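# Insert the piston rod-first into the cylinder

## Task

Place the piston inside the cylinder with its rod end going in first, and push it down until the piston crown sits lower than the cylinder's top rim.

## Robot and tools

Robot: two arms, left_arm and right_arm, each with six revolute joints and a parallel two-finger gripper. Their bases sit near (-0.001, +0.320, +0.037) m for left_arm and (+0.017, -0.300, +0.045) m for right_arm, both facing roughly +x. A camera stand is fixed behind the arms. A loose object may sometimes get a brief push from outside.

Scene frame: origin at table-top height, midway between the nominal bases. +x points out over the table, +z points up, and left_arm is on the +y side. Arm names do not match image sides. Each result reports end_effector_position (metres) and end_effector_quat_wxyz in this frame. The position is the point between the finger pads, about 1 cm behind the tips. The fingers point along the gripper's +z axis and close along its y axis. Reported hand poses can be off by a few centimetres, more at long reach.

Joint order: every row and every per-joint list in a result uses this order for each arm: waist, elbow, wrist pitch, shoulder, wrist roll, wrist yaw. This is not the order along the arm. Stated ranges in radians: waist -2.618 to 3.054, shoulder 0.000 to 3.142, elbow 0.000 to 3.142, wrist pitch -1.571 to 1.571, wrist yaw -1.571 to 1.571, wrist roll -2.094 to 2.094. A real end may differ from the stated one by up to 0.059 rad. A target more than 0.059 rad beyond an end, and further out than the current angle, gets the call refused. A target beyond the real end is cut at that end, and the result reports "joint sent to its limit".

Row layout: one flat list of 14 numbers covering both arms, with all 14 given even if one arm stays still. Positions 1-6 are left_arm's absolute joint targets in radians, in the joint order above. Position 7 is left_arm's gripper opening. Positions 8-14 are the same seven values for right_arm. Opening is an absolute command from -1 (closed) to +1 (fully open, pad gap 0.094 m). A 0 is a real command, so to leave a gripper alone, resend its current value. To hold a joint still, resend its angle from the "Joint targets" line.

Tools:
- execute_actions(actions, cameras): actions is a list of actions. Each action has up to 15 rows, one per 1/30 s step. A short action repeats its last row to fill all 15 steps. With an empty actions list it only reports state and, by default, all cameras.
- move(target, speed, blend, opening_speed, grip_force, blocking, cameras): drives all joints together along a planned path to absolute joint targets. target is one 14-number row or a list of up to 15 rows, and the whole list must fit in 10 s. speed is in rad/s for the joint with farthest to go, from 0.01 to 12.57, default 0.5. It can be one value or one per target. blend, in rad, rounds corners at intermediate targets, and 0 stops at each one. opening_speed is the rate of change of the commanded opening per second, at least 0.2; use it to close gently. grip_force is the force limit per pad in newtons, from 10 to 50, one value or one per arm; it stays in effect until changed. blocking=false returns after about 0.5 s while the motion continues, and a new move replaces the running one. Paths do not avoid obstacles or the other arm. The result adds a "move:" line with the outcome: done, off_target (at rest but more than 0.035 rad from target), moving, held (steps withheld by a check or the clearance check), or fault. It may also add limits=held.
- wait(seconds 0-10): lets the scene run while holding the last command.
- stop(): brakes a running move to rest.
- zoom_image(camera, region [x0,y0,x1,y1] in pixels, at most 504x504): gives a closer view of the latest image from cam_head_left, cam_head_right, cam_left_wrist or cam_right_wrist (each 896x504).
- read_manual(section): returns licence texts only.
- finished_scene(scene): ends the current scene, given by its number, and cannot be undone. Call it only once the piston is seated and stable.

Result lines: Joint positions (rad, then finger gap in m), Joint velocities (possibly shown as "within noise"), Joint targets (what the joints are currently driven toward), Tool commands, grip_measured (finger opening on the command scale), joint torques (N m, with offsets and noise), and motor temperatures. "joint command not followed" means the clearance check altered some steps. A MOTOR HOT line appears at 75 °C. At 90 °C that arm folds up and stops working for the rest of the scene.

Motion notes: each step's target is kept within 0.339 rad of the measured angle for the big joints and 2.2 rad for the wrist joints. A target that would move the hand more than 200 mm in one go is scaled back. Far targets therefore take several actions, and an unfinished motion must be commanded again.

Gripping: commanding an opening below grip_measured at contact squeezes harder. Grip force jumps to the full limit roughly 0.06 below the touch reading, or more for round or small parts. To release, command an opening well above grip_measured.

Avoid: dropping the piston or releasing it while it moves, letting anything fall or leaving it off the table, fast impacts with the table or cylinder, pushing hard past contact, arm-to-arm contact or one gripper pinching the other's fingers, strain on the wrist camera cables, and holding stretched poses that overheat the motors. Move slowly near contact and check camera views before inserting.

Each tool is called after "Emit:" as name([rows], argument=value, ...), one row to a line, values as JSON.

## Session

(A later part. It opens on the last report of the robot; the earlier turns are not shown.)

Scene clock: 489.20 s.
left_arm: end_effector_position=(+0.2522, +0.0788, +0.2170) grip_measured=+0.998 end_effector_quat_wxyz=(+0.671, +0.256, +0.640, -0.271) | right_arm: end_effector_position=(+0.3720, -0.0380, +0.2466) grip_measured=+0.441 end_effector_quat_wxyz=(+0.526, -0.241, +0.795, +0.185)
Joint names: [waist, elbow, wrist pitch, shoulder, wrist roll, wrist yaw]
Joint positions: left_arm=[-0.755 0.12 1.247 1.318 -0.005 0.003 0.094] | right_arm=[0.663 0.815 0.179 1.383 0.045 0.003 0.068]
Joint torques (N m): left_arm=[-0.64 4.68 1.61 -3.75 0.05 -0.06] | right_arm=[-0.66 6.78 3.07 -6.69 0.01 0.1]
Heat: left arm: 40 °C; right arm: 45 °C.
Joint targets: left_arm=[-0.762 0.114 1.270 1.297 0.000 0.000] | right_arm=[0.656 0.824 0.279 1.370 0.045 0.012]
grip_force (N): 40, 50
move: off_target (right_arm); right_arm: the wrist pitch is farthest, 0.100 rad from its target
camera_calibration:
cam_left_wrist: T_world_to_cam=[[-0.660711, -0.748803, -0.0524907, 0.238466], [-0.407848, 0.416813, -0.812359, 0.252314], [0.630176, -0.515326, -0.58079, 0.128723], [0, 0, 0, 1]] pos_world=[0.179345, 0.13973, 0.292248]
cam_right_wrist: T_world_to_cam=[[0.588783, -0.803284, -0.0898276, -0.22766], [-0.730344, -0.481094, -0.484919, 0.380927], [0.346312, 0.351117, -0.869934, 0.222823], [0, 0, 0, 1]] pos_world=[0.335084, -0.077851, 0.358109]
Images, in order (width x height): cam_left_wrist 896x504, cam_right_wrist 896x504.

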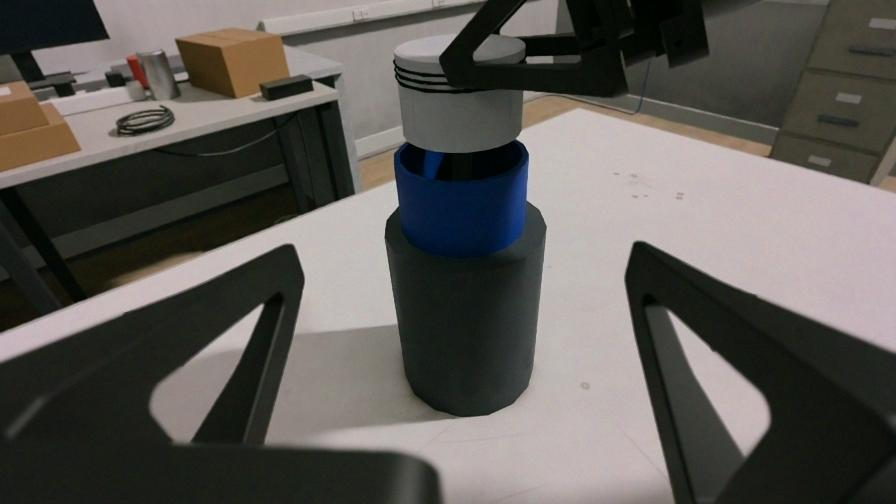

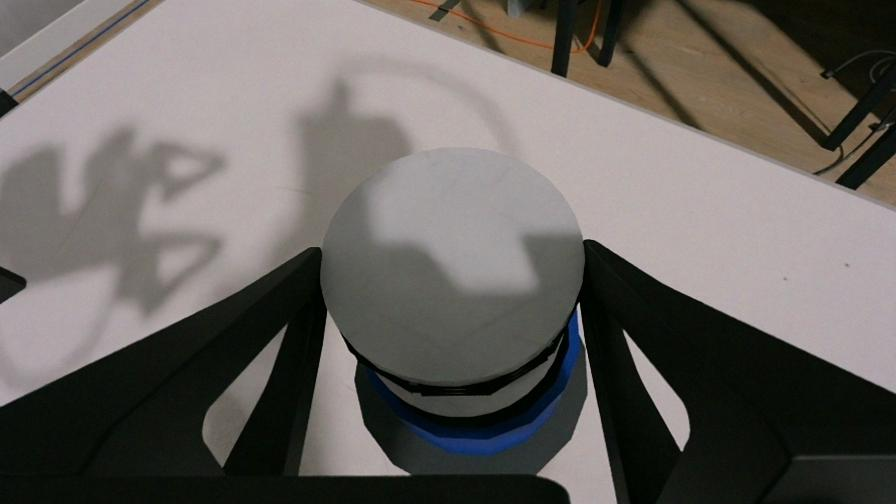

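Emit:
move([
  [-0.762, 0.114, 1.270, 1.297, 0, 0, 1.0, 0.656, 0.765, 0.370, 1.402, 0.045, 0.012, 0.35],
  [-0.762, 0.114, 1.270, 1.297, 0, 0, 1.0, 0.656, 0.720, 0.445, 1.432, 0.045, 0.012, 0.35],
], speed=[0.25, 0.15], blend=[0.02, 0], cameras=["cam_left_wrist", "cam_right_wrist"])

Emit:
zoom_image(camera="cam_left_wrist", region=[350, 50, 600, 300])

Scene clock: 492.53 s.
left_arm: end_effector_position=(+0.2522, +0.0788, +0.2170) grip_measured=+0.998 end_effector_quat_wxyz=(+0.671, +0.256, +0.640, -0.271) | right_arm: end_effector_position=(+0.3723, -0.0378, +0.2153) grip_measured=+0.441 end_effector_quat_wxyz=(+0.529, -0.239, +0.792, +0.187)
Joint names: [waist, elbow, wrist pitch, shoulder, wrist roll, wrist yaw]
Joint positions: left_arm=[-0.755 0.12 1.247 1.318 -0.005 0.003 0.094] | right_arm=[0.663 0.717 0.345 1.44 0.047 0.003 0.068]
Joint torques (N m): left_arm=[-0.65 4.67 1.6 -3.74 0.05 -0.06] | right_arm=[-0.69 6.11 3.05 -6.45 0.01 0.09]
Heat: left arm: 40 °C; right arm: 45 °C.
Joint targets: left_arm=[-0.762 0.114 1.270 1.297 0.000 0.000] | right_arm=[0.656 0.720 0.445 1.432 0.045 0.012]
grip_force (N): 40, 50
move: off_target (right_arm); right_arm: the wrist pitch is farthest, 0.100 rad from its target
camera_calibration:
cam_left_wrist: T_world_to_cam=[[-0.660711, -0.748803, -0.0524907, 0.238466], [-0.407848, 0.416813, -0.812359, 0.252314], [0.630176, -0.515326, -0.58079, 0.128723], [0, 0, 0, 1]] pos_world=[0.179345, 0.13973, 0.292248]
cam_right_wrist: T_world_to_cam=[[0.588959, -0.802984, -0.0913448, -0.230179], [-0.727172, -0.477222, -0.493436, 0.366835], [0.35263, 0.357037, -0.864972, 0.192154], [0, 0, 0, 1]] pos_world=[0.334559, -0.0783743, 0.326192]
Images, in order (width x height): cam_left_wrist 896x504, cam_right_wrist 896x504.

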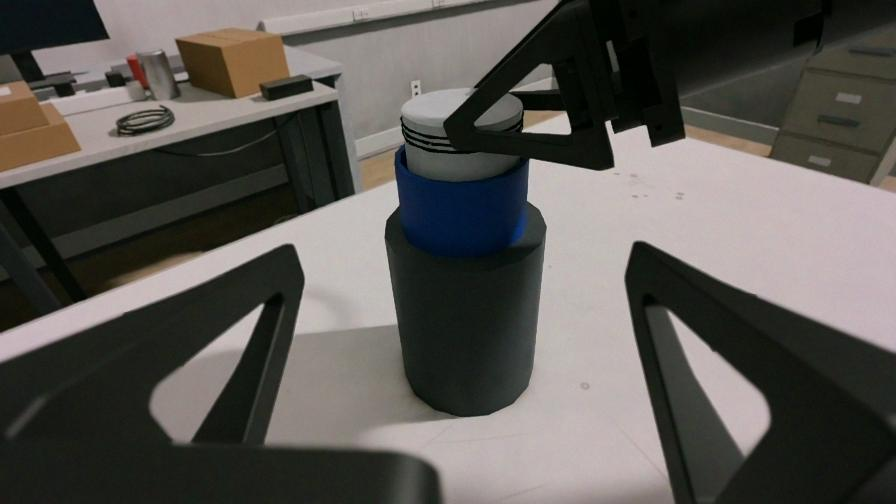

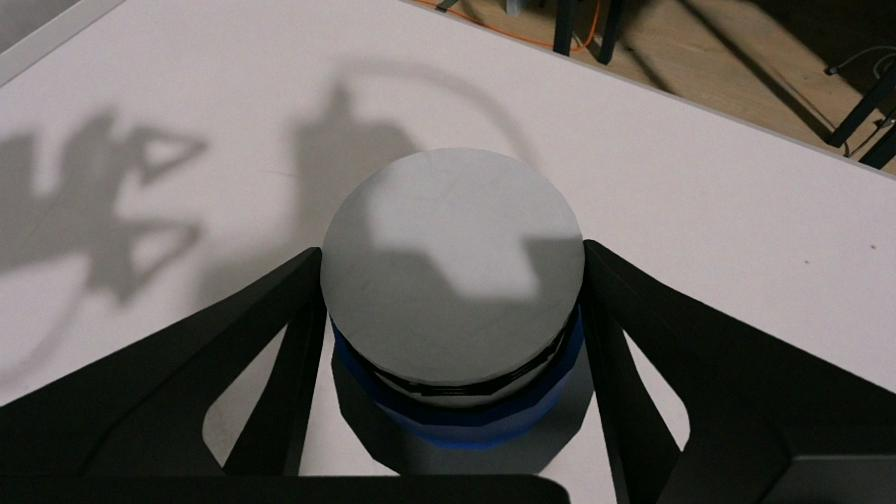

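Scaled by 2.016 from the camera's 896x504 image, which has a finer 1280x720 frame.

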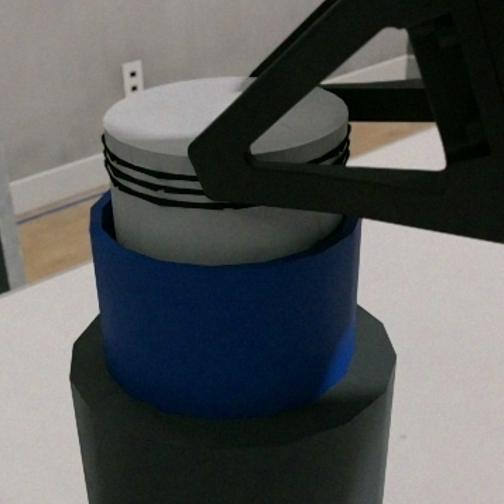

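Emit:
move(target=[-0.762, 0.114, 1.270, 1.297, 0, 0, 1.0, 0.656, 0.688, 0.500, 1.461, 0.045, 0.012, 0.35], speed=0.15, cameras=["cam_left_wrist"])

Emit:
zoom_image(camera="cam_left_wrist", region=[350, 50, 600, 300])

Scene clock: 494.57 s.
left_arm: end_effector_position=(+0.2522, +0.0788, +0.2170) grip_measured=+0.998 end_effector_quat_wxyz=(+0.671, +0.256, +0.640, -0.271) | right_arm: end_effector_position=(+0.3720, -0.0380, +0.2018) grip_measured=+0.441 end_effector_quat_wxyz=(+0.527, -0.240, +0.794, +0.186)
Joint names: [waist, elbow, wrist pitch, shoulder, wrist roll, wrist yaw]
Joint positions: left_arm=[-0.755 0.12 1.247 1.318 -0.005 0.003 0.094] | right_arm=[0.663 0.685 0.4 1.469 0.047 0.003 0.068]
Joint torques (N m): left_arm=[-0.64 4.67 1.6 -3.75 0.05 -0.06] | right_arm=[-0.61 6.01 3.07 -6.57 -0.02 0.1]
Heat: left arm: 40 °C; right arm: 45 °C.
Joint targets: left_arm=[-0.762 0.114 1.270 1.297 0.000 0.000] | right_arm=[0.656 0.688 0.500 1.461 0.045 0.012]
grip_force (N): 40, 50
move: off_target (right_arm); right_arm: the wrist pitch is farthest, 0.100 rad from its target
camera_calibration:
cam_left_wrist: T_world_to_cam=[[-0.660711, -0.748803, -0.0524907, 0.238466], [-0.407848, 0.416813, -0.812359, 0.252314], [0.630176, -0.515326, -0.58079, 0.128723], [0, 0, 0, 1]] pos_world=[0.179345, 0.13973, 0.292248]
Images, in order (width x height): cam_left_wrist 896x504.

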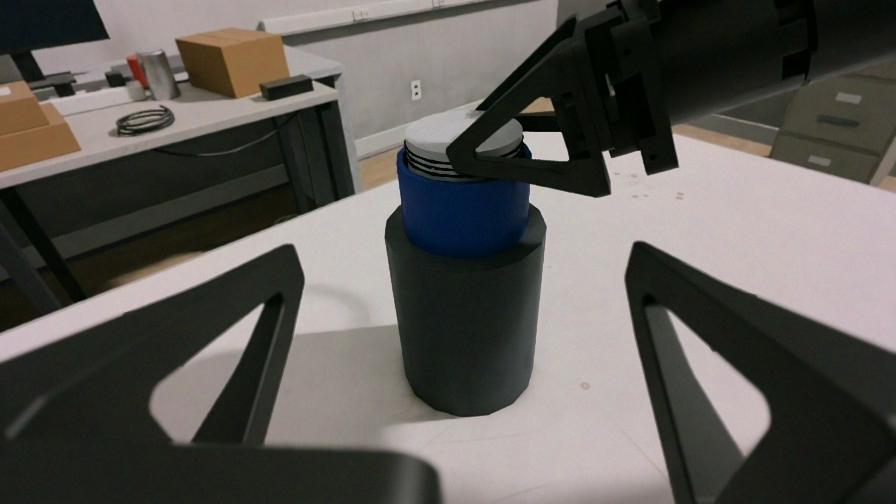

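Scaled by 2.016 from the camera's 896x504 image, which has a finer 1280x720 frame.

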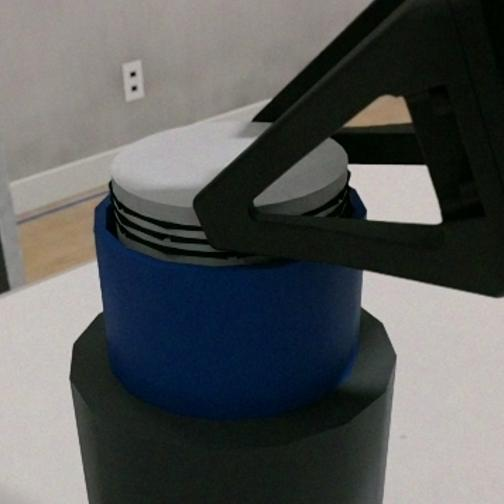

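Emit:
move(target=[-0.762, 0.114, 1.270, 1.297, 0, 0, 1.0, 0.656, 0.688, 0.500, 1.461, 0.045, 0.012, 0.475], opening_speed=0.3, grip_force=[50, 14])

Scene clock: 497.50 s.
left_arm: end_effector_position=(+0.2522, +0.0788, +0.2170) grip_measured=+0.998 end_effector_quat_wxyz=(+0.671, +0.256, +0.640, -0.271) | right_arm: end_effector_position=(+0.3721, -0.0380, +0.2020) grip_measured=+0.478 end_effector_quat_wxyz=(+0.528, -0.240, +0.793, +0.186)
Joint names: [waist, elbow, wrist pitch, shoulder, wrist roll, wrist yaw]
Joint positions: left_arm=[-0.755 0.12 1.247 1.318 -0.005 0.003 0.094] | right_arm=[0.663 0.685 0.401 1.469 0.047 0.003 0.069]
Joint torques (N m): left_arm=[-0.64 4.66 1.6 -3.74 0.05 -0.06] | right_arm=[-0.66 6.08 3.07 -6.56 -0.02 0.12]
Motor temperatures (°C): left_arm=[28 31 41 30 26 27 26] | right_arm=[29 34 46 32 28 29 30]
Heat: left arm: 41 °C; right arm: 46 °C.
Joint targets: left_arm=[-0.762 0.114 1.270 1.297 0.000 0.000] | right_arm=[0.656 0.688 0.500 1.461 0.045 0.012]
grip_force (N): 50, 14
move: off_target (right_arm); right_arm: the wrist pitch is farthest, 0.099 rad from its target

Emit:
execute_actions([
  [[-0.762, 0.114, 1.270, 1.297, 0, 0, 1.0, 0.656, 0.688, 0.500, 1.461, 0.045, 0.012, 0.478]],
  [[-0.762, 0.114, 1.270, 1.297, 0, 0, 1.0, 0.656, 0.688, 0.500, 1.461, 0.045, 0.012, 0.479]],
  [[-0.762, 0.114, 1.270, 1.297, 0, 0, 1.0, 0.656, 0.688, 0.500, 1.461, 0.045, 0.012, 0.480]],
  [[-0.762, 0.114, 1.270, 1.297, 0, 0, 1.0, 0.656, 0.688, 0.500, 1.461, 0.045, 0.012, 0.481]],
  [[-0.762, 0.114, 1.270, 1.297, 0, 0, 1.0, 0.656, 0.688, 0.500, 1.461, 0.045, 0.012, 0.4815]],
  [[-0.762, 0.114, 1.270, 1.297, 0, 0, 1.0, 0.656, 0.688, 0.500, 1.461, 0.045, 0.012, 0.482]],
  [[-0.762, 0.114, 1.270, 1.297, 0, 0, 1.0, 0.656, 0.688, 0.500, 1.461, 0.045, 0.012, 0.4825]],
  [[-0.762, 0.114, 1.270, 1.297, 0, 0, 1.0, 0.656, 0.688, 0.500, 1.461, 0.045, 0.012, 0.483]],
], cameras=["cam_right_wrist"])

Scene clock: 502.50 s.
left_arm: end_effector_position=(+0.2522, +0.0788, +0.2170) grip_measured=+0.998 end_effector_quat_wxyz=(+0.671, +0.256, +0.640, -0.271) | right_arm: end_effector_position=(+0.3722, -0.0379, +0.2024) grip_measured=+0.484 end_effector_quat_wxyz=(+0.528, -0.240, +0.793, +0.186)
Joint names: [waist, elbow, wrist pitch, shoulder, wrist roll, wrist yaw]
Joint positions: left_arm=[-0.755 0.12 1.247 1.318 -0.005 0.003 0.094] | right_arm=[0.663 0.685 0.403 1.469 0.047 0.003 0.07]
Joint torques (N m): left_arm=[-0.64 4.67 1.61 -3.75 0.05 -0.06] | right_arm=[-0.68 5.93 3.05 -6.52 -0.02 0.1]
Heat: left arm: 41 °C; right arm: 46 °C.
Joint targets: left_arm=[-0.762 0.114 1.270 1.297 0.000 0.000] | right_arm=[0.656 0.688 0.500 1.461 0.045 0.012]
grip_force (N): 50, 14
camera_calibration:
cam_right_wrist: T_world_to_cam=[[0.588793, -0.803116, -0.0912587, -0.231329], [-0.728032, -0.477895, -0.491515, 0.36016], [0.351131, 0.355839, -0.866075, 0.181835], [0, 0, 0, 1]] pos_world=[0.334565, -0.0783697, 0.313396]
Images, in order (width x height): cam_right_wrist 896x504.

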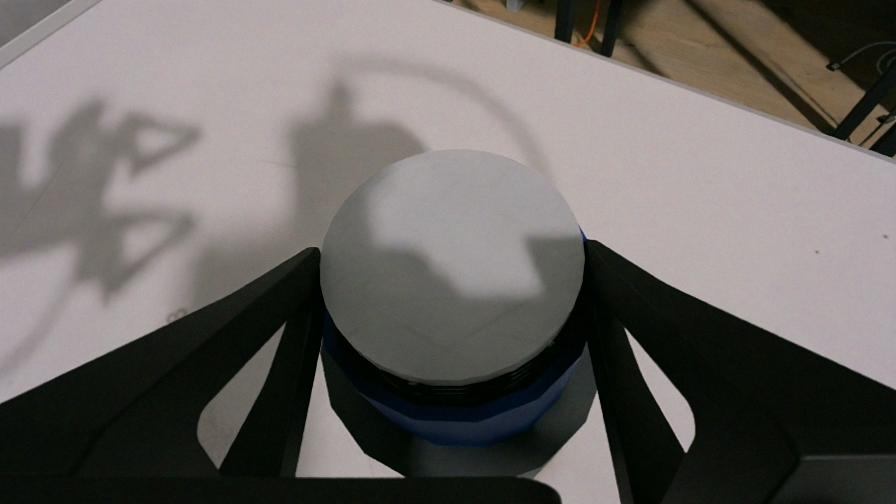

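Emit:
execute_actions([
  [[-0.762, 0.114, 1.270, 1.297, 0, 0, 1.0, 0.656, 0.688, 0.500, 1.461, 0.045, 0.012, 0.4835]],
  [[-0.762, 0.114, 1.270, 1.297, 0, 0, 1.0, 0.656, 0.688, 0.500, 1.461, 0.045, 0.012, 0.484]],
  [[-0.762, 0.114, 1.270, 1.297, 0, 0, 1.0, 0.656, 0.688, 0.500, 1.461, 0.045, 0.012, 0.4845]],
  [[-0.762, 0.114, 1.270, 1.297, 0, 0, 1.0, 0.656, 0.688, 0.500, 1.461, 0.045, 0.012, 0.485]],
  [[-0.762, 0.114, 1.270, 1.297, 0, 0, 1.0, 0.656, 0.688, 0.500, 1.461, 0.045, 0.012, 0.4855]],
  [[-0.762, 0.114, 1.270, 1.297, 0, 0, 1.0, 0.656, 0.688, 0.500, 1.461, 0.045, 0.012, 0.486]],
], cameras=["cam_right_wrist"])

Scene clock: 506.60 s.
left_arm: end_effector_position=(+0.2522, +0.0788, +0.2170) grip_measured=+0.998 end_effector_quat_wxyz=(+0.671, +0.256, +0.640, -0.271) | right_arm: end_effector_position=(+0.3722, -0.0379, +0.2025) grip_measured=+0.487 end_effector_quat_wxyz=(+0.529, -0.239, +0.793, +0.186)
Joint names: [waist, elbow, wrist pitch, shoulder, wrist roll, wrist yaw]
Joint positions: left_arm=[-0.755 0.12 1.247 1.318 -0.005 0.003 0.094] | right_arm=[0.663 0.685 0.403 1.469 0.047 0.003 0.07]
Joint torques (N m): left_arm=[-0.65 4.67 1.6 -3.75 0.05 -0.06] | right_arm=[-0.7 6.05 3.06 -6.53 -0.01 0.07]
Heat: left arm: 41 °C; right arm: 46 °C.
Joint targets: left_arm=[-0.762 0.114 1.270 1.297 0.000 0.000] | right_arm=[0.656 0.688 0.500 1.461 0.045 0.012]
grip_force (N): 50, 14
camera_calibration:
cam_right_wrist: T_world_to_cam=[[0.588861, -0.803063, -0.0912795, -0.231332], [-0.727875, -0.477826, -0.491814, 0.360255], [0.351342, 0.35605, -0.865902, 0.181813], [0, 0, 0, 1]] pos_world=[0.334564, -0.0783705, 0.313495]
Images, in order (width x height): cam_right_wrist 896x504.

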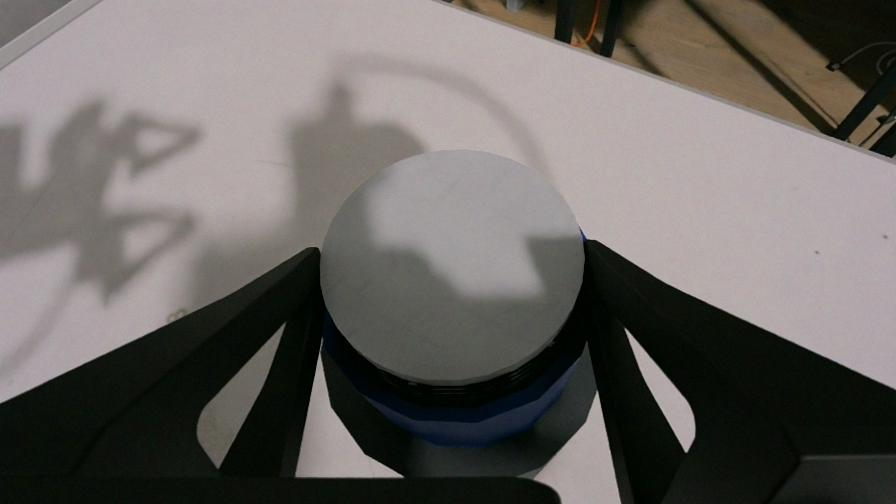

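Emit:
execute_actions([
  [[-0.762, 0.114, 1.270, 1.297, 0, 0, 1.0, 0.656, 0.688, 0.500, 1.461, 0.045, 0.012, 0.487]],
  [[-0.762, 0.114, 1.270, 1.297, 0, 0, 1.0, 0.656, 0.688, 0.500, 1.461, 0.045, 0.012, 0.4877]],
  [[-0.762, 0.114, 1.270, 1.297, 0, 0, 1.0, 0.656, 0.688, 0.500, 1.461, 0.045, 0.012, 0.4884]],
  [[-0.762, 0.114, 1.270, 1.297, 0, 0, 1.0, 0.656, 0.688, 0.500, 1.461, 0.045, 0.012, 0.489]],
  [[-0.762, 0.114, 1.270, 1.297, 0, 0, 1.0, 0.656, 0.688, 0.500, 1.461, 0.045, 0.012, 0.4896]],
  [[-0.762, 0.114, 1.270, 1.297, 0, 0, 1.0, 0.656, 0.688, 0.500, 1.461, 0.045, 0.012, 0.4902]],
  [[-0.762, 0.114, 1.270, 1.297, 0, 0, 1.0, 0.656, 0.688, 0.500, 1.461, 0.045, 0.012, 0.4908]],
  [[-0.762, 0.114, 1.270, 1.297, 0, 0, 1.0, 0.656, 0.688, 0.500, 1.461, 0.045, 0.012, 0.4914]],
  [[-0.762, 0.114, 1.270, 1.297, 0, 0, 1.0, 0.656, 0.688, 0.500, 1.461, 0.045, 0.012, 0.492]],
], cameras=["cam_right_wrist"])

Scene clock: 512.33 s.
left_arm: end_effector_position=(+0.2522, +0.0788, +0.2170) grip_measured=+0.998 end_effector_quat_wxyz=(+0.671, +0.256, +0.640, -0.271) | right_arm: end_effector_position=(+0.3778, -0.0338, +0.2219) grip_measured=+0.490 end_effector_quat_wxyz=(+0.560, -0.233, +0.770, +0.197)
Joint names: [waist, elbow, wrist pitch, shoulder, wrist roll, wrist yaw]
Joint positions: left_arm=[-0.755 0.12 1.247 1.318 -0.005 0.003 0.094] | right_arm=[0.663 0.685 0.485 1.469 0.047 0.003 0.07]
Joint torques (N m): left_arm=[-0.62 4.67 1.6 -3.74 0.05 -0.06] | right_arm=[-0.64 6 2.1 -6.56 -0.01 0.11]
Heat: left arm: 41 °C; right arm: 46 °C.
Joint targets: left_arm=[-0.762 0.114 1.270 1.297 0.000 0.000] | right_arm=[0.656 0.688 0.500 1.461 0.045 0.012]
grip_force (N): 50, 14
camera_calibration:
cam_right_wrist: T_world_to_cam=[[0.594888, -0.79862, -0.0911846, -0.231746], [-0.693109, -0.452199, -0.561352, 0.378924], [0.407073, 0.397143, -0.822538, 0.165935], [0, 0, 0, 1]] pos_world=[0.332951, -0.0796277, 0.328066]
Images, in order (width x height): cam_right_wrist 896x504.

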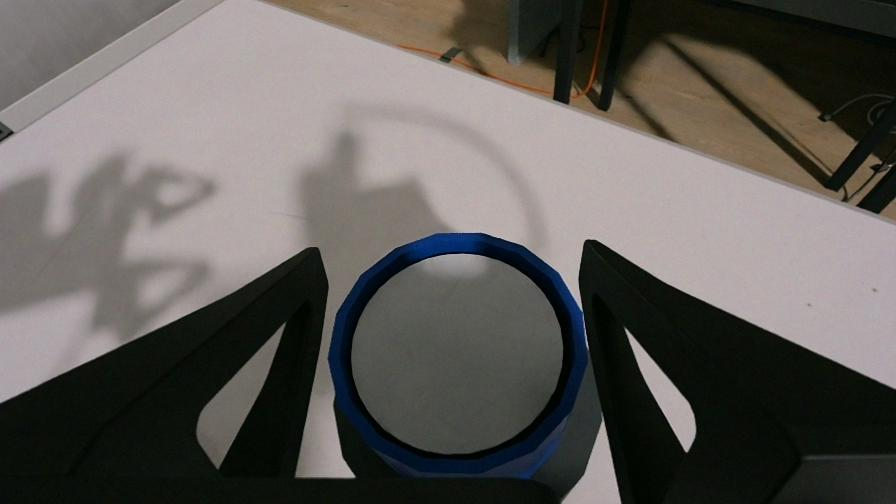

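Emit:
zoom_image(camera="cam_right_wrist", region=[310, 220, 610, 504])

Emit:
move(target=[-0.762, 0.114, 1.270, 1.297, 0, 0, 1.0, 0.656, 0.688, 0.500, 1.461, 0.045, 0.012, 1.0], opening_speed=1.0, cameras=["cam_left_wrist"])

Emit:
zoom_image(camera="cam_left_wrist", region=[350, 80, 600, 330])

Scaled by 1.680 from the camera's 896x504 image, which has a finer 1280x720 frame.

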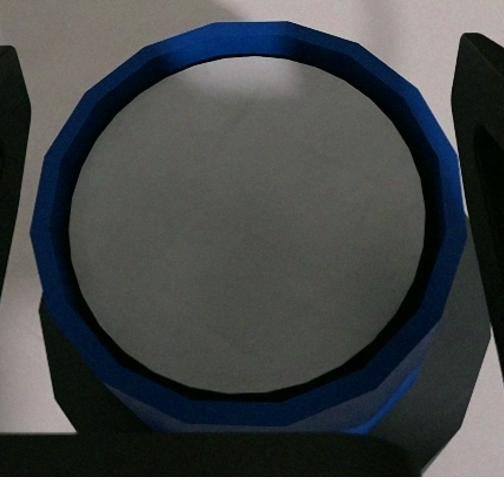

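Scene clock: 513.77 s.
left_arm: end_effector_position=(+0.2522, +0.0788, +0.2170) grip_measured=+0.998 end_effector_quat_wxyz=(+0.671, +0.256, +0.640, -0.271) | right_arm: end_effector_position=(+0.3778, -0.0338, +0.2219) grip_measured=+0.998 end_effector_quat_wxyz=(+0.560, -0.233, +0.770, +0.197)
Joint names: [waist, elbow, wrist pitch, shoulder, wrist roll, wrist yaw]
Joint positions: left_arm=[-0.755 0.12 1.247 1.318 -0.005 0.003 0.094] | right_arm=[0.663 0.685 0.485 1.469 0.047 0.003 0.094]
Joint torques (N m): left_arm=[-0.65 4.67 1.6 -3.74 0.05 -0.06] | right_arm=[-0.59 6.04 2.07 -6.61 0 0.09]
Heat: left arm: 41 °C; right arm: 46 °C.
Joint targets: left_arm=[-0.762 0.114 1.270 1.297 0.000 0.000] | right_arm=[0.656 0.688 0.500 1.461 0.045 0.012]
grip_force (N): 50, 14
move: done
camera_calibration:
cam_left_wrist: T_world_to_cam=[[-0.660711, -0.748803, -0.0524907, 0.238466], [-0.407848, 0.416813, -0.812359, 0.252314], [0.630176, -0.515326, -0.58079, 0.128723], [0, 0, 0, 1]] pos_world=[0.179345, 0.13973, 0.292248]
Images, in order (width x height): cam_left_wrist 896x504.

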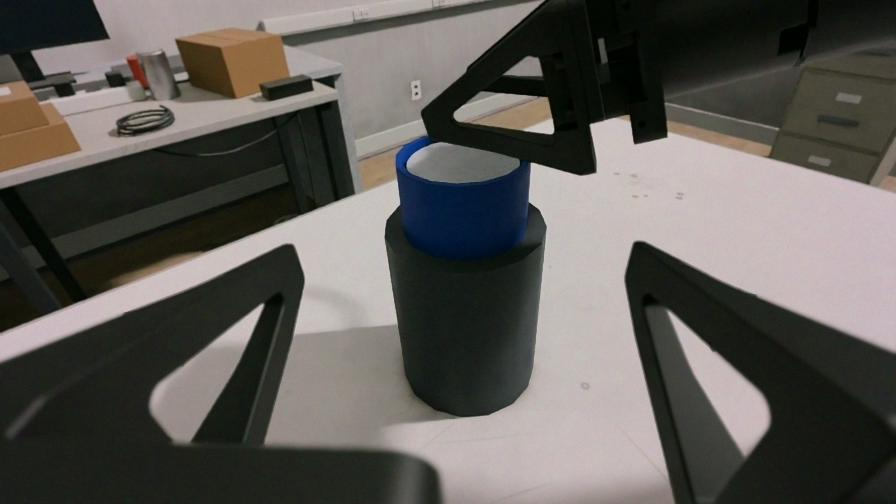

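Scaled by 2.016 from the camera's 896x504 image, which has a finer 1280x720 frame.

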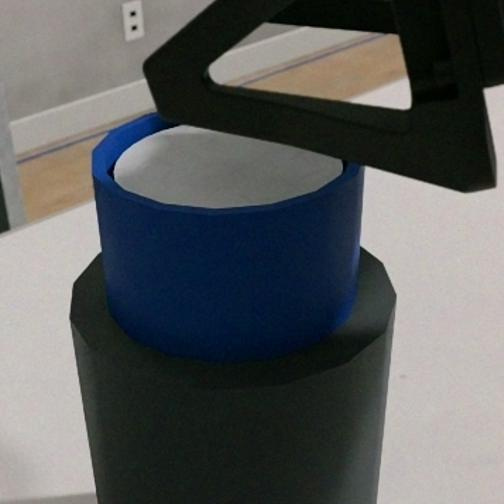

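Emit:
move(target=[-0.762, 0.114, 1.270, 1.297, 0, 0, 1.0, 0.656, 0.597, 0.605, 1.582, 0.045, 0.012, 1.0], speed=0.25, cameras=["cam_left_wrist", "cam_right_wrist"])

Emit:
zoom_image(camera="cam_right_wrist", region=[240, 100, 680, 504])

Scene clock: 521.80 s.
left_arm: end_effector_position=(+0.2522, +0.0788, +0.2170) grip_measured=+0.998 end_effector_quat_wxyz=(+0.671, +0.256, +0.640, -0.271) | right_arm: end_effector_position=(+0.3724, -0.0377, +0.1656) grip_measured=+0.998 end_effector_quat_wxyz=(+0.528, -0.240, +0.793, +0.186)
Joint names: [waist, elbow, wrist pitch, shoulder, wrist roll, wrist yaw]
Joint positions: left_arm=[-0.755 0.12 1.247 1.318 -0.005 0.003 0.094] | right_arm=[0.663 0.605 0.59 1.577 0.047 0.003 0.094]
Joint torques (N m): left_arm=[-0.65 4.66 1.6 -3.75 0.05 -0.06] | right_arm=[-0.61 4.67 2.04 -5.71 0 0.11]
Heat: left arm: 41 °C; right arm: 46 °C.
Joint targets: left_arm=[-0.762 0.114 1.270 1.297 0.000 0.000] | right_arm=[0.656 0.597 0.605 1.582 0.045 0.012]
grip_force (N): 50, 14
move: done
camera_calibration:
cam_left_wrist: T_world_to_cam=[[-0.660711, -0.748803, -0.0524907, 0.238466], [-0.407848, 0.416813, -0.812359, 0.252314], [0.630176, -0.515326, -0.58079, 0.128723], [0, 0, 0, 1]] pos_world=[0.179345, 0.13973, 0.292248]
cam_right_wrist: T_world_to_cam=[[0.588733, -0.803156, -0.0912947, -0.234667], [-0.728368, -0.478123, -0.490793, 0.342333], [0.350534, 0.355442, -0.86648, 0.150154], [0, 0, 0, 1]] pos_world=[0.334867, -0.0781682, 0.276697]
Images, in order (width x height): cam_left_wrist 896x504, cam_right_wrist 896x504.

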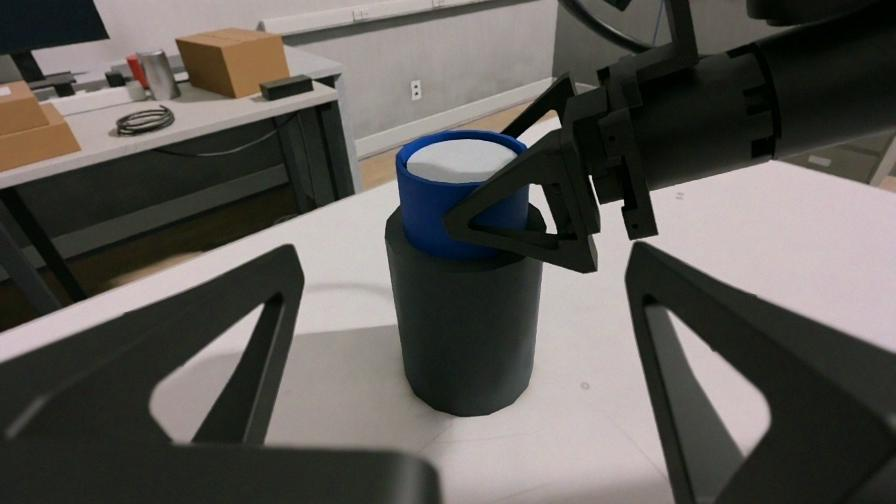

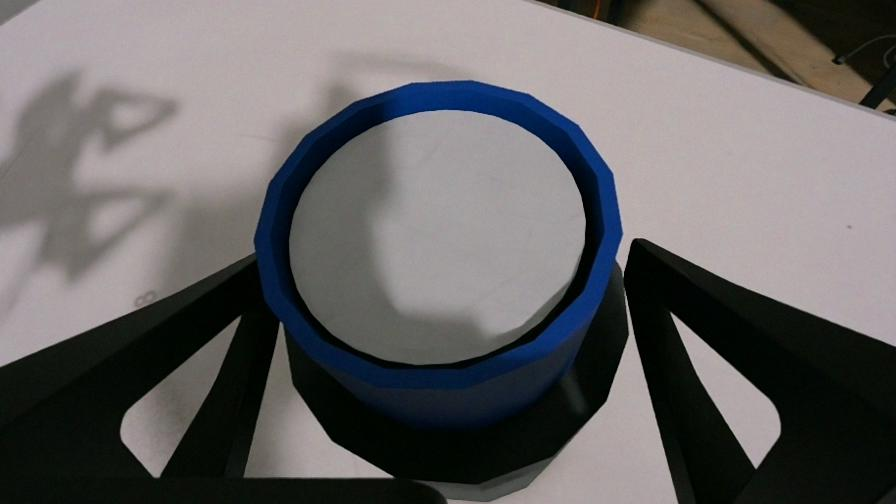

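Scaled by 1.145 from the camera's 896x504 image, which has a finer 1280x720 frame.

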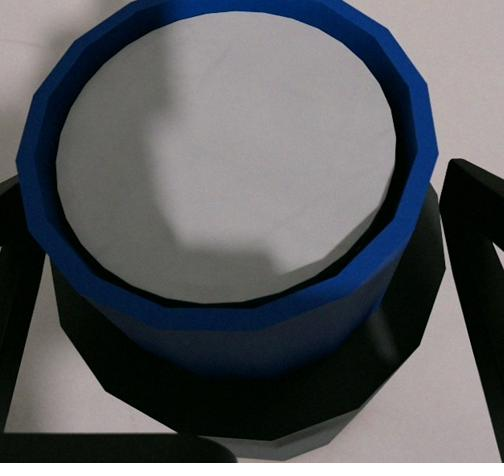

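Emit:
move(target=[-0.762, 0.114, 1.270, 1.297, 0, 0, 1.0, 0.656, 0.597, 0.605, 1.582, 0.045, 0.012, 0.66], opening_speed=0.5, grip_force=[50, 12], cameras=["cam_left_wrist", "cam_right_wrist"])

Emit:
zoom_image(camera="cam_right_wrist", region=[240, 100, 680, 504])

Scene clock: 525.13 s.
left_arm: end_effector_position=(+0.2522, +0.0788, +0.2170) grip_measured=+0.998 end_effector_quat_wxyz=(+0.671, +0.256, +0.640, -0.271) | right_arm: end_effector_position=(+0.3723, -0.0375, +0.1658) grip_measured=+0.743 end_effector_quat_wxyz=(+0.528, -0.240, +0.793, +0.187)
Joint names: [waist, elbow, wrist pitch, shoulder, wrist roll, wrist yaw]
Joint positions: left_arm=[-0.755 0.12 1.247 1.318 -0.005 0.003 0.094] | right_arm=[0.663 0.605 0.59 1.577 0.047 0.001 0.082]
Joint torques (N m): left_arm=[-0.64 4.66 1.61 -3.74 0.06 -0.06] | right_arm=[-0.69 4.6 2.05 -5.78 -0.02 0.13]
Heat: left arm: 42 °C; right arm: 45 °C.
Joint targets: left_arm=[-0.762 0.114 1.270 1.297 0.000 0.000] | right_arm=[0.656 0.597 0.605 1.582 0.045 0.012]
grip_force (N): 50, 12
move: done
camera_calibration:
cam_left_wrist: T_world_to_cam=[[-0.660711, -0.748803, -0.0524907, 0.238466], [-0.407848, 0.416813, -0.812359, 0.252314], [0.630176, -0.515326, -0.58079, 0.128723], [0, 0, 0, 1]] pos_world=[0.179345, 0.13973, 0.292248]
cam_right_wrist: T_world_to_cam=[[0.589889, -0.802245, -0.0918295, -0.234691], [-0.727537, -0.478701, -0.491463, 0.342218], [0.350315, 0.356718, -0.866044, 0.150291], [0, 0, 0, 1]] pos_world=[0.334769, -0.0780713, 0.276795]
Images, in order (width x height): cam_left_wrist 896x504, cam_right_wrist 896x504.

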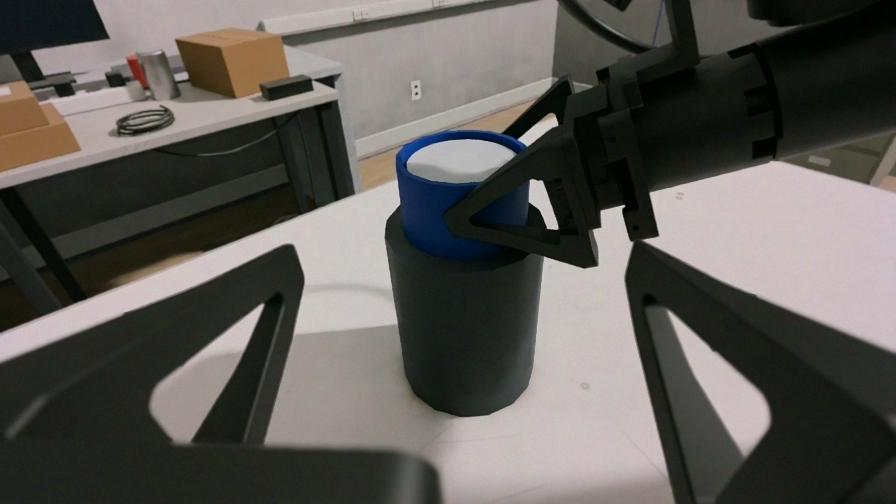

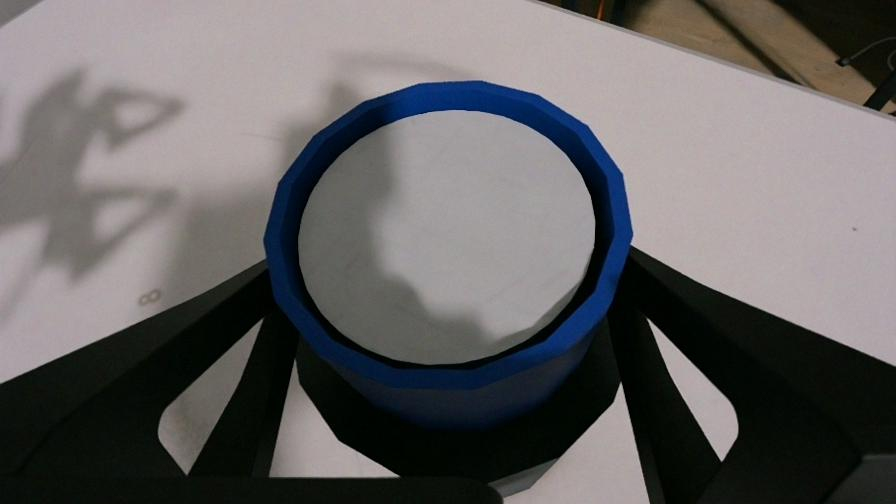

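Scaled by 1.145 from the camera's 896x504 image, which has a finer 1280x720 frame.

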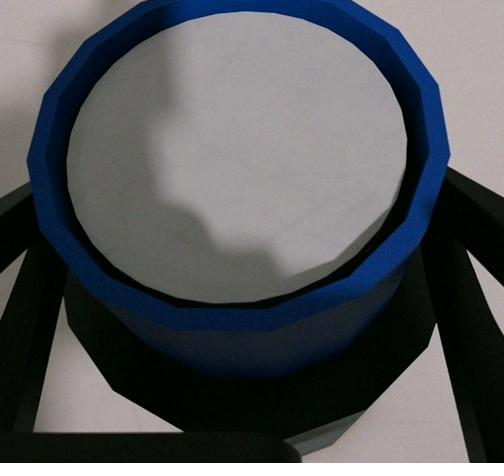

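Emit:
zoom_image(camera="cam_left_wrist", region=[380, 110, 550, 280])

Scaled by 2.965 from the camera's 896x504 image, which has a finer 1280x720 frame.

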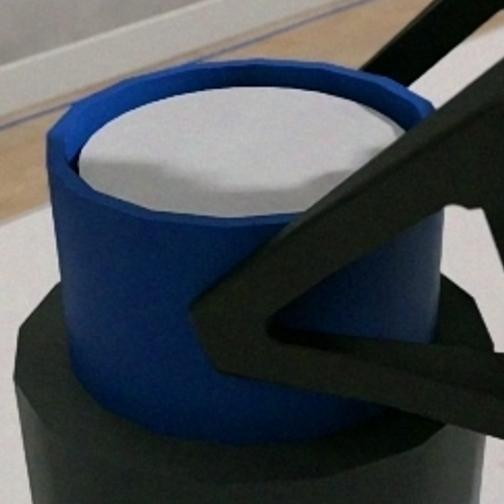

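Emit:
move([
  [-0.762, 0.114, 1.270, 1.297, 0, 0, 1.0, 0.656, 0.567, 0.605, 1.552, 0.045, 0.012, 0.66],
  [-0.762, 0.114, 1.270, 1.297, 0, 0, 1.0, 0.656, 0.637, 0.605, 1.620, 0.045, 0.012, 0.66],
  [-0.762, 0.114, 1.270, 1.297, 0, 0, 1.0, 0.656, 0.597, 0.605, 1.582, 0.045, 0.012, 0.66],
], speed=0.06, blend=[0.005, 0.005, 0], cameras=["cam_left_wrist", "cam_right_wrist"])

Emit:
zoom_image(camera="cam_left_wrist", region=[380, 110, 550, 280])

Scene clock: 534.77 s.
left_arm: end_effector_position=(+0.2522, +0.0788, +0.2170) grip_measured=+0.998 end_effector_quat_wxyz=(+0.671, +0.256, +0.640, -0.271) | right_arm: end_effector_position=(+0.3754, -0.0350, +0.1654) grip_measured=+0.742 end_effector_quat_wxyz=(+0.533, -0.239, +0.789, +0.189)
Joint names: [waist, elbow, wrist pitch, shoulder, wrist roll, wrist yaw]
Joint positions: left_arm=[-0.755 0.12 1.247 1.318 -0.005 0.003 0.094] | right_arm=[0.663 0.609 0.62 1.599 0.047 0.001 0.082]
Joint torques (N m): left_arm=[-0.65 4.67 1.6 -3.74 0.06 -0.06] | right_arm=[-0.68 4.27 1.69 -7.94 0.01 0.09]
Heat: left arm: 42 °C; right arm: 44 °C.
Joint targets: left_arm=[-0.762 0.114 1.270 1.297 0.000 0.000] | right_arm=[0.656 0.597 0.605 1.582 0.045 0.012]
grip_force (N): 50, 12
move: done
camera_calibration:
cam_left_wrist: T_world_to_cam=[[-0.660711, -0.748803, -0.0524907, 0.238466], [-0.407848, 0.416813, -0.812359, 0.252314], [0.630176, -0.515326, -0.58079, 0.128723], [0, 0, 0, 1]] pos_world=[0.179345, 0.13973, 0.292248]
cam_right_wrist: T_world_to_cam=[[0.591402, -0.801097, -0.0921303, -0.235031], [-0.72223, -0.475405, -0.502368, 0.345326], [0.358646, 0.363641, -0.859731, 0.144054], [0, 0, 0, 1]] pos_world=[0.336738, -0.0764966, 0.275676]
Images, in order (width x height): cam_left_wrist 896x504, cam_right_wrist 896x504.

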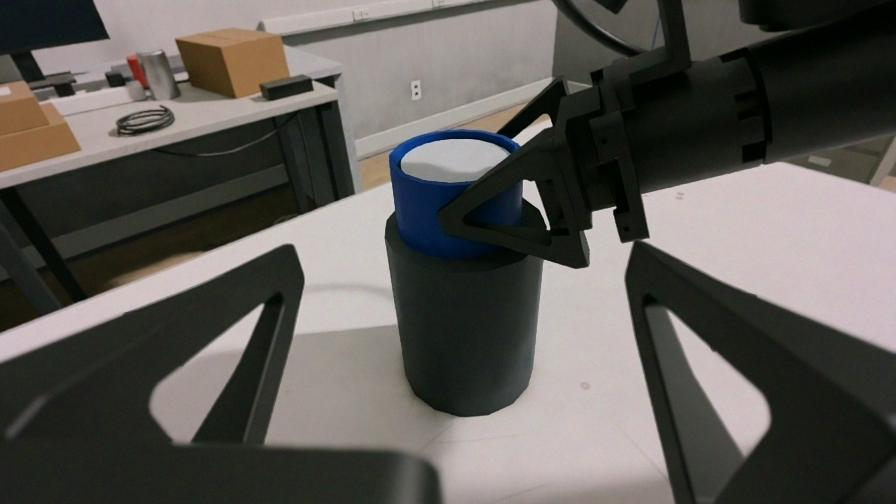

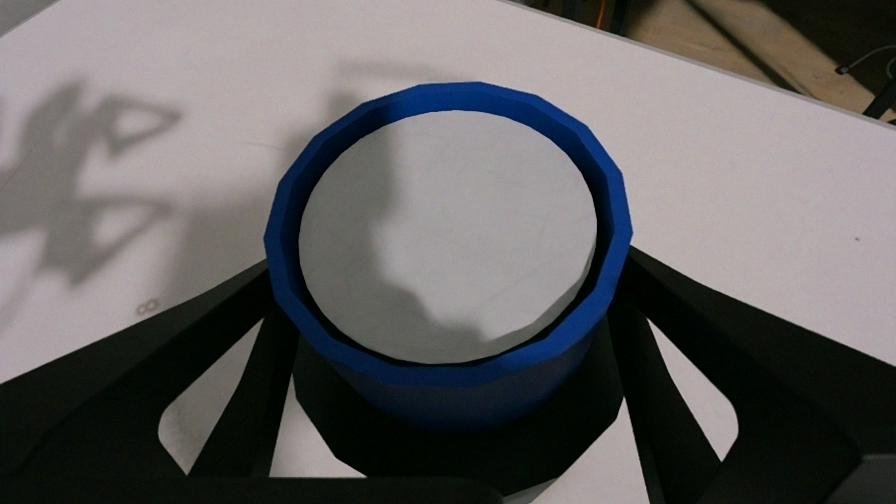

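Scaled by 2.965 from the camera's 896x504 image, which has a finer 1280x720 frame.

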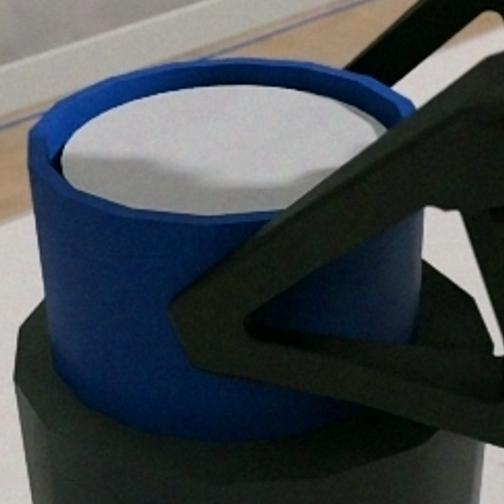

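Emit:
zoom_image(camera="cam_left_wrist", region=[375, 200, 475, 290])

Emit:
zoom_image(camera="cam_right_wrist", region=[250, 330, 650, 504])

Scaled by 5.040 from the camera's 896x504 image, which has a finer 1280x720 frame.

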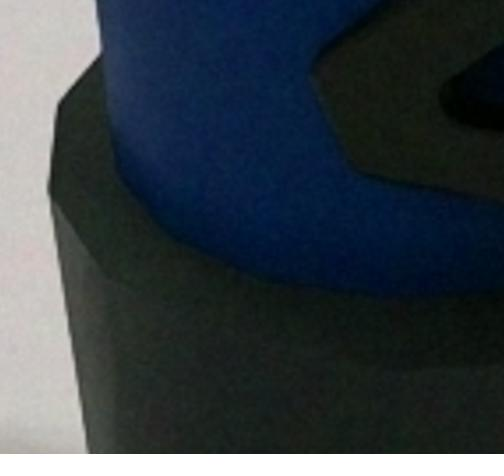

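Scaled by 1.260 from the camera's 896x504 image, which has a finer 1280x720 frame.

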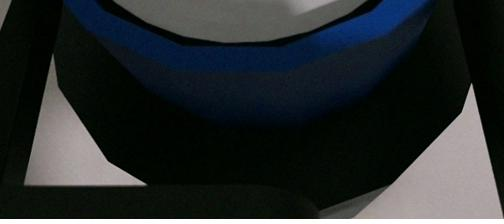

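Emit:
move([
  [-0.762, 0.114, 1.270, 1.297, 0, 0, 1.0, 0.678, 0.590, 0.605, 1.577, 0.045, 0.012, 0.66],
  [-0.762, 0.114, 1.270, 1.297, 0, 0, 1.0, 0.678, 0.566, 0.605, 1.556, 0.045, 0.012, 0.66],
], speed=[0.03, 0.012], blend=[0.003, 0], cameras=["cam_left_wrist", "cam_right_wrist"])

Emit:
zoom_image(camera="cam_left_wrist", region=[380, 110, 550, 280])

Scene clock: 548.50 s.
left_arm: end_effector_position=(+0.2522, +0.0788, +0.2170) grip_measured=+0.998 end_effector_quat_wxyz=(+0.671, +0.256, +0.640, -0.271) | right_arm: end_effector_position=(+0.3704, -0.0358, +0.1653) grip_measured=+0.742 end_effector_quat_wxyz=(+0.533, -0.241, +0.789, +0.190)
Joint names: [waist, elbow, wrist pitch, shoulder, wrist roll, wrist yaw]
Joint positions: left_arm=[-0.755 0.12 1.247 1.318 -0.005 0.003 0.094] | right_arm=[0.669 0.592 0.623 1.583 0.047 0.002 0.082]
Joint torques (N m): left_arm=[-0.64 4.67 1.6 -3.74 0.05 -0.06] | right_arm=[1.01 3.26 1.69 -8.79 0.01 0.09]
Heat: left arm: 42 °C; right arm: 44 °C.
Joint targets: left_arm=[-0.762 0.114 1.270 1.297 0.000 0.000] | right_arm=[0.678 0.566 0.605 1.556 0.045 0.012]
grip_force (N): 50, 12
move: done
camera_calibration:
cam_left_wrist: T_world_to_cam=[[-0.660711, -0.748803, -0.0524907, 0.238466], [-0.407848, 0.416813, -0.812359, 0.252314], [0.630176, -0.515326, -0.58079, 0.128723], [0, 0, 0, 1]] pos_world=[0.179345, 0.13973, 0.292248]
cam_right_wrist: T_world_to_cam=[[0.595201, -0.798323, -0.0917418, -0.234161], [-0.719612, -0.478715, -0.502982, 0.340383], [0.357624, 0.365394, -0.859414, 0.146438], [0, 0, 0, 1]] pos_world=[0.331947, -0.0774972, 0.275575]
Images, in order (width x height): cam_left_wrist 896x504, cam_right_wrist 896x504.

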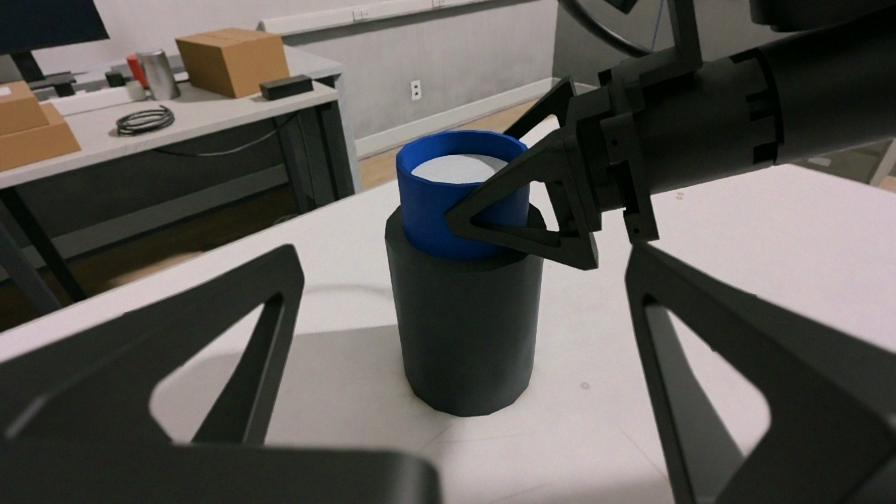

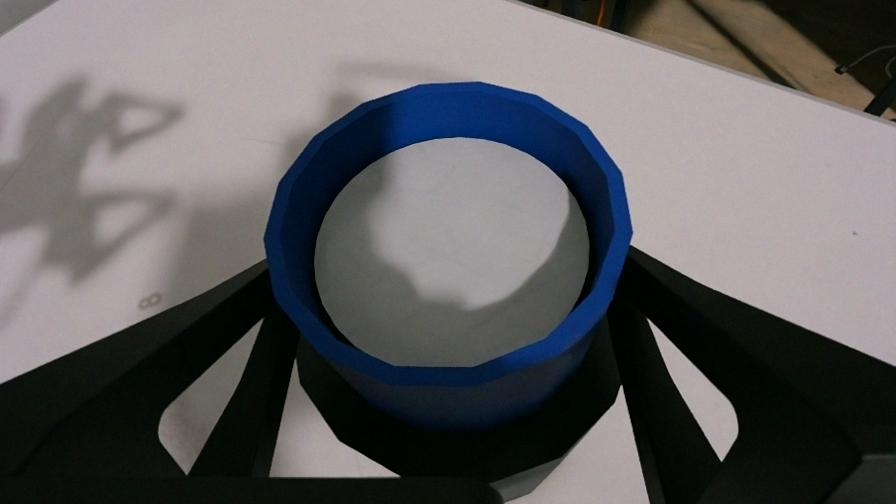

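Scaled by 2.965 from the camera's 896x504 image, which has a finer 1280x720 frame.

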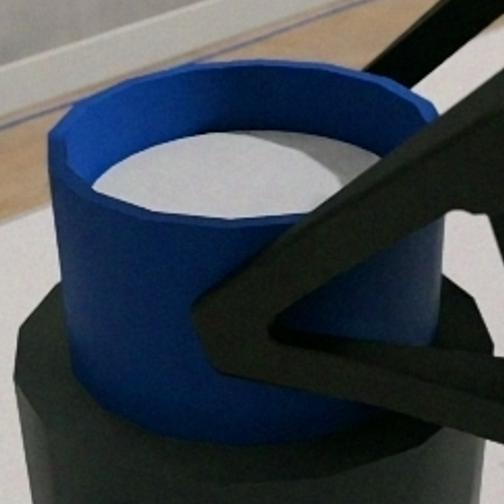

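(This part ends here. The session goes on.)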